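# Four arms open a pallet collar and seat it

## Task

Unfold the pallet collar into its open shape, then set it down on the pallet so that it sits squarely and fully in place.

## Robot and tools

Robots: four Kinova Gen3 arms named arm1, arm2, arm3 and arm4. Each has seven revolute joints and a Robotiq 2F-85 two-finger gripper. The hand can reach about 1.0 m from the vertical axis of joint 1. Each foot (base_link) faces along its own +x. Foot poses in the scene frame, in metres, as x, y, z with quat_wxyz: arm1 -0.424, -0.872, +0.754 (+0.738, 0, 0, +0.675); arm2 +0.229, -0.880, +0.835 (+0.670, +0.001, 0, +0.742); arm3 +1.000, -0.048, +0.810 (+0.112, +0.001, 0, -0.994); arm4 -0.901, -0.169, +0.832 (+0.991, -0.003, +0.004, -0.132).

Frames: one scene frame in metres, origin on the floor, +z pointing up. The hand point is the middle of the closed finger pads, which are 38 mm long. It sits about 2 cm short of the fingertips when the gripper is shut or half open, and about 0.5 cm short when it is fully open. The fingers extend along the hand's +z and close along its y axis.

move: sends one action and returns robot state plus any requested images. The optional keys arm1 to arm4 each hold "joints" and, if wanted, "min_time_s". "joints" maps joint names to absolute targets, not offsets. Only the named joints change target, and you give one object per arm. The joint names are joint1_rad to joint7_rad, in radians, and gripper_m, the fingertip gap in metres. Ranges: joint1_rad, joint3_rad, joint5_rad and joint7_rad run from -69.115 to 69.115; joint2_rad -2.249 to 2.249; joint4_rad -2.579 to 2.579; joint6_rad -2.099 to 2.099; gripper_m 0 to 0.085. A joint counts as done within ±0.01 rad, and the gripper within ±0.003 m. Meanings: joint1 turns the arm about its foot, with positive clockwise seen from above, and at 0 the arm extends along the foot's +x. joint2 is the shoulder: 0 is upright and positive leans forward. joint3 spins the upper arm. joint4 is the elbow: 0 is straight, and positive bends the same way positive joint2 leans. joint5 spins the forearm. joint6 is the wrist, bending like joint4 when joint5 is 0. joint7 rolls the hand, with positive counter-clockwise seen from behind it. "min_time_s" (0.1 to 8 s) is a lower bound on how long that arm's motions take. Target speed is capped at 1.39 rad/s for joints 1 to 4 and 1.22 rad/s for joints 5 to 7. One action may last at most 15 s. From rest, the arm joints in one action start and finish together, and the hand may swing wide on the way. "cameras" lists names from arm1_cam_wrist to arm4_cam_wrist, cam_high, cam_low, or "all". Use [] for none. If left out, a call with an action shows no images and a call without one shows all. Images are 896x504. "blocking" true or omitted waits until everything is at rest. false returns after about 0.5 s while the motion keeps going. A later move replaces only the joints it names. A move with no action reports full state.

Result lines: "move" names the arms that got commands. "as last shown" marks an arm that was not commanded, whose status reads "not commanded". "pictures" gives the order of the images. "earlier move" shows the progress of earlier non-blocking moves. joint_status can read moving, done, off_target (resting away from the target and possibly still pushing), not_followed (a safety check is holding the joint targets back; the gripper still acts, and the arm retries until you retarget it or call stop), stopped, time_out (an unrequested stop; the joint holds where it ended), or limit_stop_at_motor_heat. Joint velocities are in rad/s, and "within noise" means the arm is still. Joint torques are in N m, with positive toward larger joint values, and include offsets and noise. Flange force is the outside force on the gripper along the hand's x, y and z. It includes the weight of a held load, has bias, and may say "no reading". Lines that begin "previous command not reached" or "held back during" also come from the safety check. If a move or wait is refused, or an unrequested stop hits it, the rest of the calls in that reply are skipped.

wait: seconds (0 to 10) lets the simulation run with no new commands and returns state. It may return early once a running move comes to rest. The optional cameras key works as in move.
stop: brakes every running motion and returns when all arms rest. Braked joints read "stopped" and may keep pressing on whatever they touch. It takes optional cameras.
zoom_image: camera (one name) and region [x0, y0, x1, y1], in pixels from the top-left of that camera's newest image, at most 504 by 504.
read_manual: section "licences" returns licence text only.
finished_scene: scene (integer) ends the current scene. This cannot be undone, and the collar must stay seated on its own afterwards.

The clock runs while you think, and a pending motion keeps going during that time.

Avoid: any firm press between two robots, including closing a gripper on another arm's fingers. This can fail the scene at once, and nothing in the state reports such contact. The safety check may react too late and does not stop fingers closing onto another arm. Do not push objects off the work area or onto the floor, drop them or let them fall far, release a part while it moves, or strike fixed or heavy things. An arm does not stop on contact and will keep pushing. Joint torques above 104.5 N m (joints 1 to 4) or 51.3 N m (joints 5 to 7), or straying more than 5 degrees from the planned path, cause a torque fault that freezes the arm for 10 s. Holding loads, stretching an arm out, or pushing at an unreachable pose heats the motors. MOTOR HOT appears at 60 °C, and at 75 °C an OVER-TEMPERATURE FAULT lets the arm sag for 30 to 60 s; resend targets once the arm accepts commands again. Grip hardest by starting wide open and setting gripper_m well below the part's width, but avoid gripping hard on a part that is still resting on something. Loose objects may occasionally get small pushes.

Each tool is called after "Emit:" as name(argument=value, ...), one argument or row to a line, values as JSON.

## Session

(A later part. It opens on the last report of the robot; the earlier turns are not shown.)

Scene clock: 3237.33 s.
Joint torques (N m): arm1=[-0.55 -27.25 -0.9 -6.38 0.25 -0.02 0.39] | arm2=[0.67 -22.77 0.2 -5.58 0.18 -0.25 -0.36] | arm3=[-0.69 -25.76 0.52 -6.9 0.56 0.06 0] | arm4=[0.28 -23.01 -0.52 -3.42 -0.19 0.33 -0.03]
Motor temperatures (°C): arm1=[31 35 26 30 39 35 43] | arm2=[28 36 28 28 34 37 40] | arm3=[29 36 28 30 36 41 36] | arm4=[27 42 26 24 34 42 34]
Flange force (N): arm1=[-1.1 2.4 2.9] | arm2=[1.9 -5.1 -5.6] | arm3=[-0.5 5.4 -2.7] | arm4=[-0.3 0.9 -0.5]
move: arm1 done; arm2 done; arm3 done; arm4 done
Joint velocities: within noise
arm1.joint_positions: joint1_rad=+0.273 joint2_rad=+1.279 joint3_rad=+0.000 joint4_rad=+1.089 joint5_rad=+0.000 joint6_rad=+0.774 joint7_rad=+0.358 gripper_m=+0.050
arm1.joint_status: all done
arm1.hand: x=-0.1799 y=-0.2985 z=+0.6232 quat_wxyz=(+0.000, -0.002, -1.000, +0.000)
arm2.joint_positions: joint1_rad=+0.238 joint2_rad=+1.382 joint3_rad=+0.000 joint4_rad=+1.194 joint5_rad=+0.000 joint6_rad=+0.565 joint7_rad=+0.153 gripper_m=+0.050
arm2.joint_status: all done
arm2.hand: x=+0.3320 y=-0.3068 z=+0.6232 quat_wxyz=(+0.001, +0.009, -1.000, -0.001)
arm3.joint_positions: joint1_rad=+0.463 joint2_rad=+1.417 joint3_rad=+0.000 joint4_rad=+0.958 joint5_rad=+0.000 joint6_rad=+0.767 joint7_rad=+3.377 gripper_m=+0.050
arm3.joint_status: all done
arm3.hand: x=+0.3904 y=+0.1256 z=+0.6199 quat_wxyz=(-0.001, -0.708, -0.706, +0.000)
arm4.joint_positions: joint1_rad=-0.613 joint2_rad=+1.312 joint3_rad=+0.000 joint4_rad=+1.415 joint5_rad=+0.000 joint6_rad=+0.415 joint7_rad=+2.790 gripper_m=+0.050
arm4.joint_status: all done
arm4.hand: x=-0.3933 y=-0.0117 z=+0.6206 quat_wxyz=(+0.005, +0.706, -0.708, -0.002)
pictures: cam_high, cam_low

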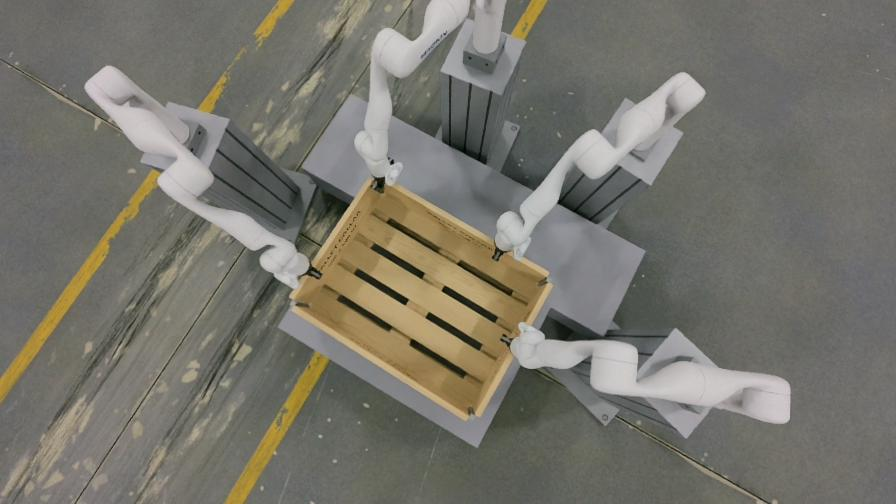

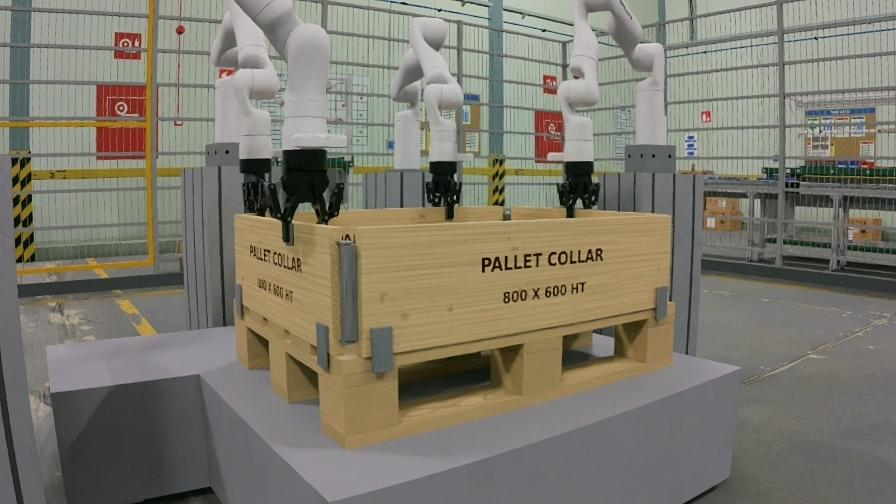

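Emit:
move(
  arm1={"joints": {"joint2_rad": 1.1053, "joint4_rad": 1.1344, "joint6_rad": 0.9019}, "min_time_s": 2.5},
  arm2={"joints": {"joint2_rad": 1.1773, "joint4_rad": 1.3029, "joint6_rad": 0.6614}, "min_time_s": 2.5},
  arm3={"joints": {"joint2_rad": 1.2240, "joint4_rad": 1.0583, "joint6_rad": 0.8593}, "min_time_s": 2.5},
  arm4={"joints": {"joint2_rad": 1.0982, "joint4_rad": 1.5136, "joint6_rad": 0.5298}, "min_time_s": 2.5},
  cameras=["all"],
)

Emit:
zoom_image(
  camera="cam_low",
  region=[220, 280, 470, 420],
)

Emit:
zoom_image(
  camera="cam_high",
  region=[270, 160, 570, 430],
)

Scene clock: 3258.53 s.
Joint torques (N m): arm1=[-0.55 -26.75 -0.99 -7.2 0.25 -0.03 0.41] | arm2=[0.62 -22.27 0.07 -6.23 0.19 -0.18 -0.36] | arm3=[-0.72 -25.37 0.45 -7.47 0.55 0.08 -0.01] | arm4=[0.24 -22.43 -0.57 -4.3 -0.13 0.34 -0.03]
Motor temperatures (°C): arm1=[31 36 26 30 39 34 43] | arm2=[28 36 28 28 34 37 40] | arm3=[29 37 28 30 36 41 36] | arm4=[27 42 26 25 34 41 34]
Flange force (N): arm1=[-1.1 2.5 2.5] | arm2=[1.9 -5.3 -4.7] | arm3=[-0.3 5.2 -1.8] | arm4=[-0.4 0.7 -0.3]
move: arm1 done; arm2 done; arm3 done; arm4 done
Joint velocities: within noise
arm1.joint_positions: joint1_rad=+0.273 joint2_rad=+1.105 joint3_rad=+0.000 joint4_rad=+1.134 joint5_rad=+0.000 joint6_rad=+0.902 joint7_rad=+0.358 gripper_m=+0.050
arm1.joint_status: all done
arm1.hand: x=-0.1798 y=-0.2984 z=+0.7208 quat_wxyz=(+0.000, -0.002, -1.000, +0.000)
arm2.joint_positions: joint1_rad=+0.238 joint2_rad=+1.177 joint3_rad=+0.000 joint4_rad=+1.303 joint5_rad=+0.000 joint6_rad=+0.661 joint7_rad=+0.153 gripper_m=+0.050
arm2.joint_status: all done
arm2.hand: x=+0.3322 y=-0.3070 z=+0.7229 quat_wxyz=(+0.001, +0.009, -1.000, -0.001)
arm3.joint_positions: joint1_rad=+0.463 joint2_rad=+1.224 joint3_rad=+0.000 joint4_rad=+1.058 joint5_rad=+0.000 joint6_rad=+0.859 joint7_rad=+3.377 gripper_m=+0.050
arm3.joint_status: all done
arm3.hand: x=+0.3902 y=+0.1256 z=+0.7197 quat_wxyz=(-0.001, -0.708, -0.706, +0.000)
arm4.joint_positions: joint1_rad=-0.613 joint2_rad=+1.098 joint3_rad=+0.000 joint4_rad=+1.514 joint5_rad=+0.000 joint6_rad=+0.530 joint7_rad=+2.790 gripper_m=+0.050
arm4.joint_status: all done
arm4.hand: x=-0.3923 y=-0.0113 z=+0.7208 quat_wxyz=(+0.005, +0.706, -0.708, -0.002)
pictures: arm1_cam_wrist, arm2_cam_wrist, arm3_cam_wrist, arm4_cam_wrist, cam_high, cam_low

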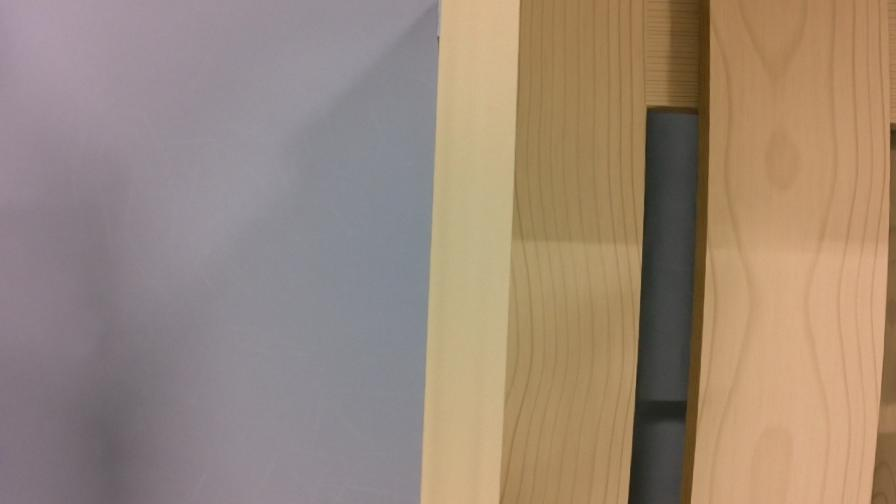

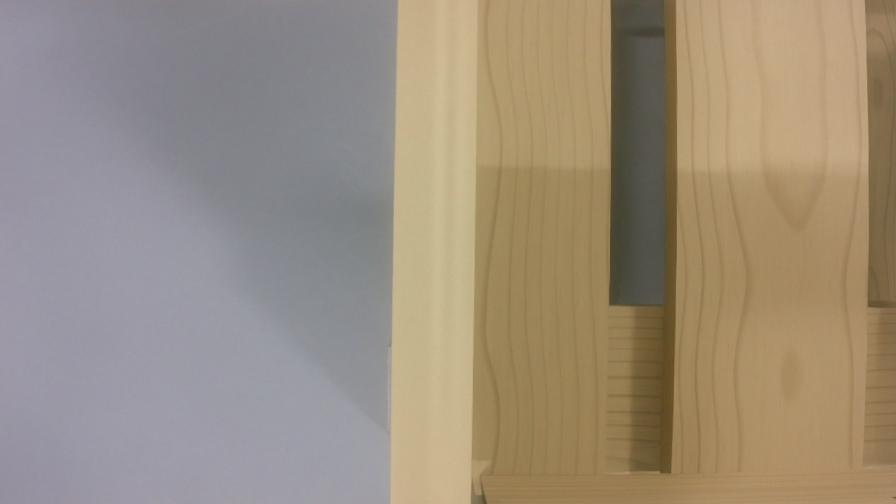

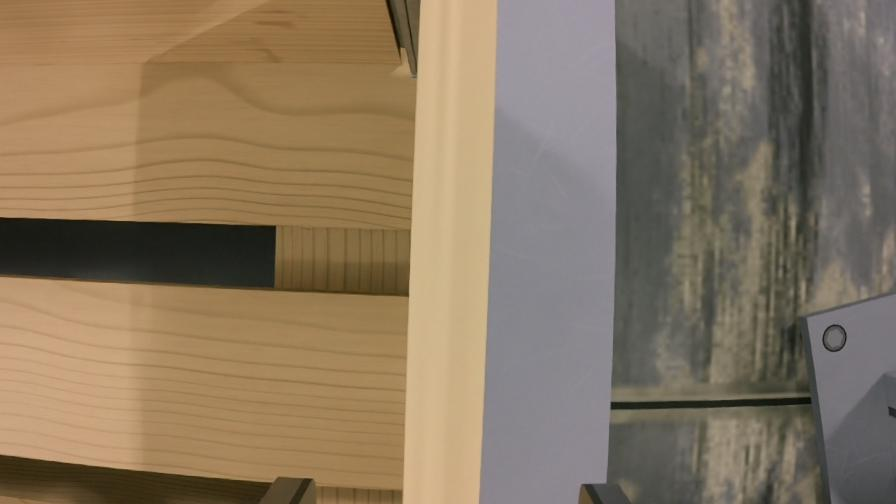

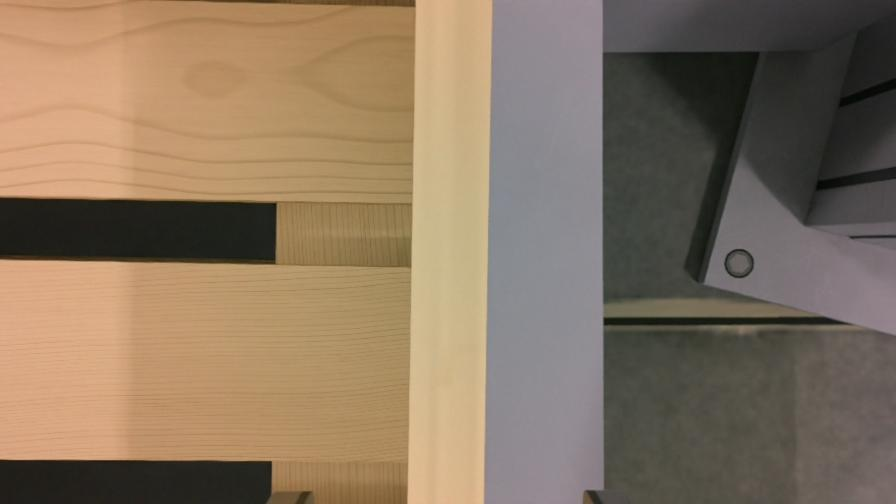

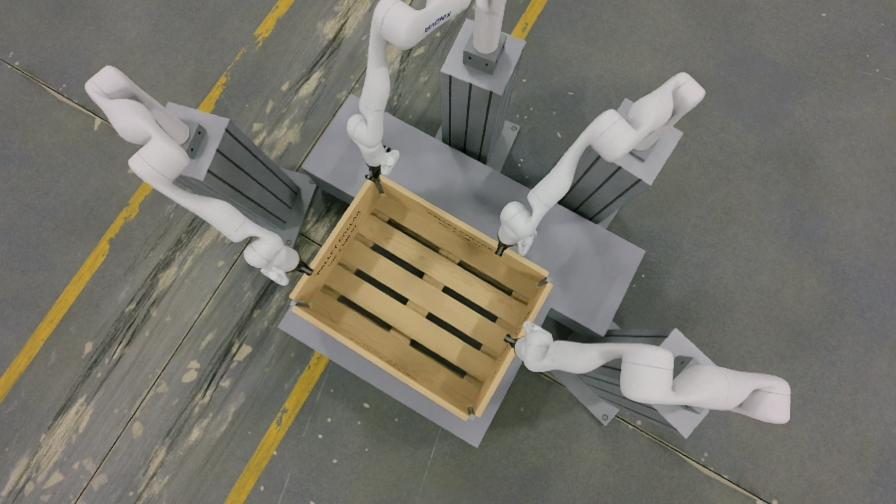

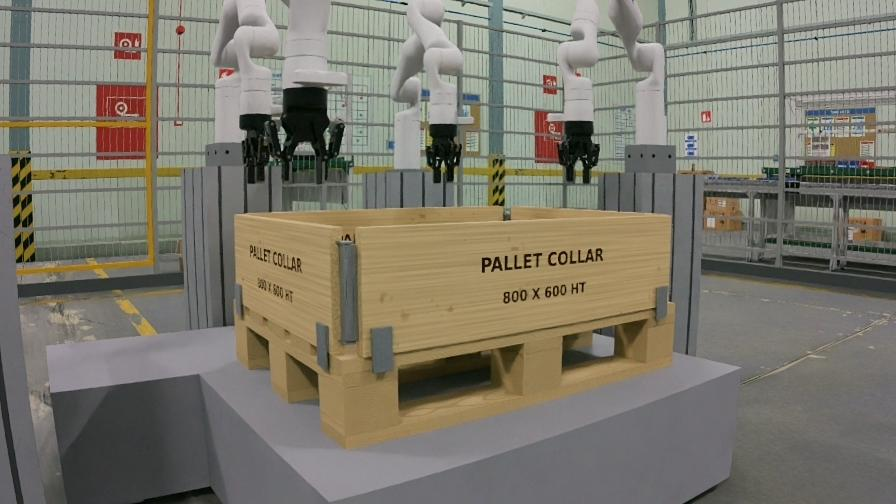

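Scaled by 2.016 from the camera's image (finer frame: 1280x720).

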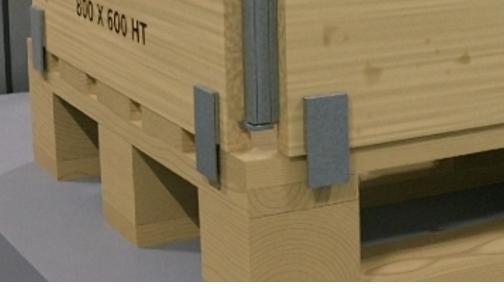

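Scaled by 1.680 from the camera's image (finer frame: 1280x720).

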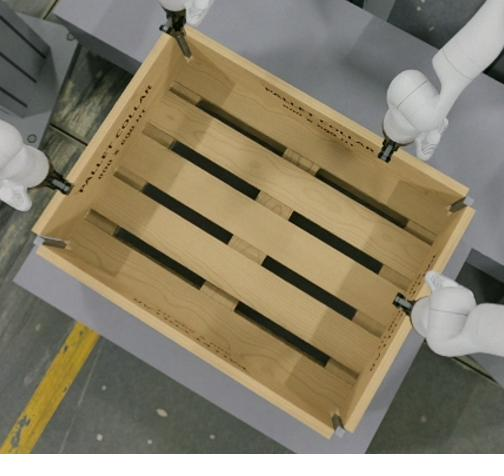

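Emit:
finished_scene(
  scene=1,
)

The scene is finished: the task was done.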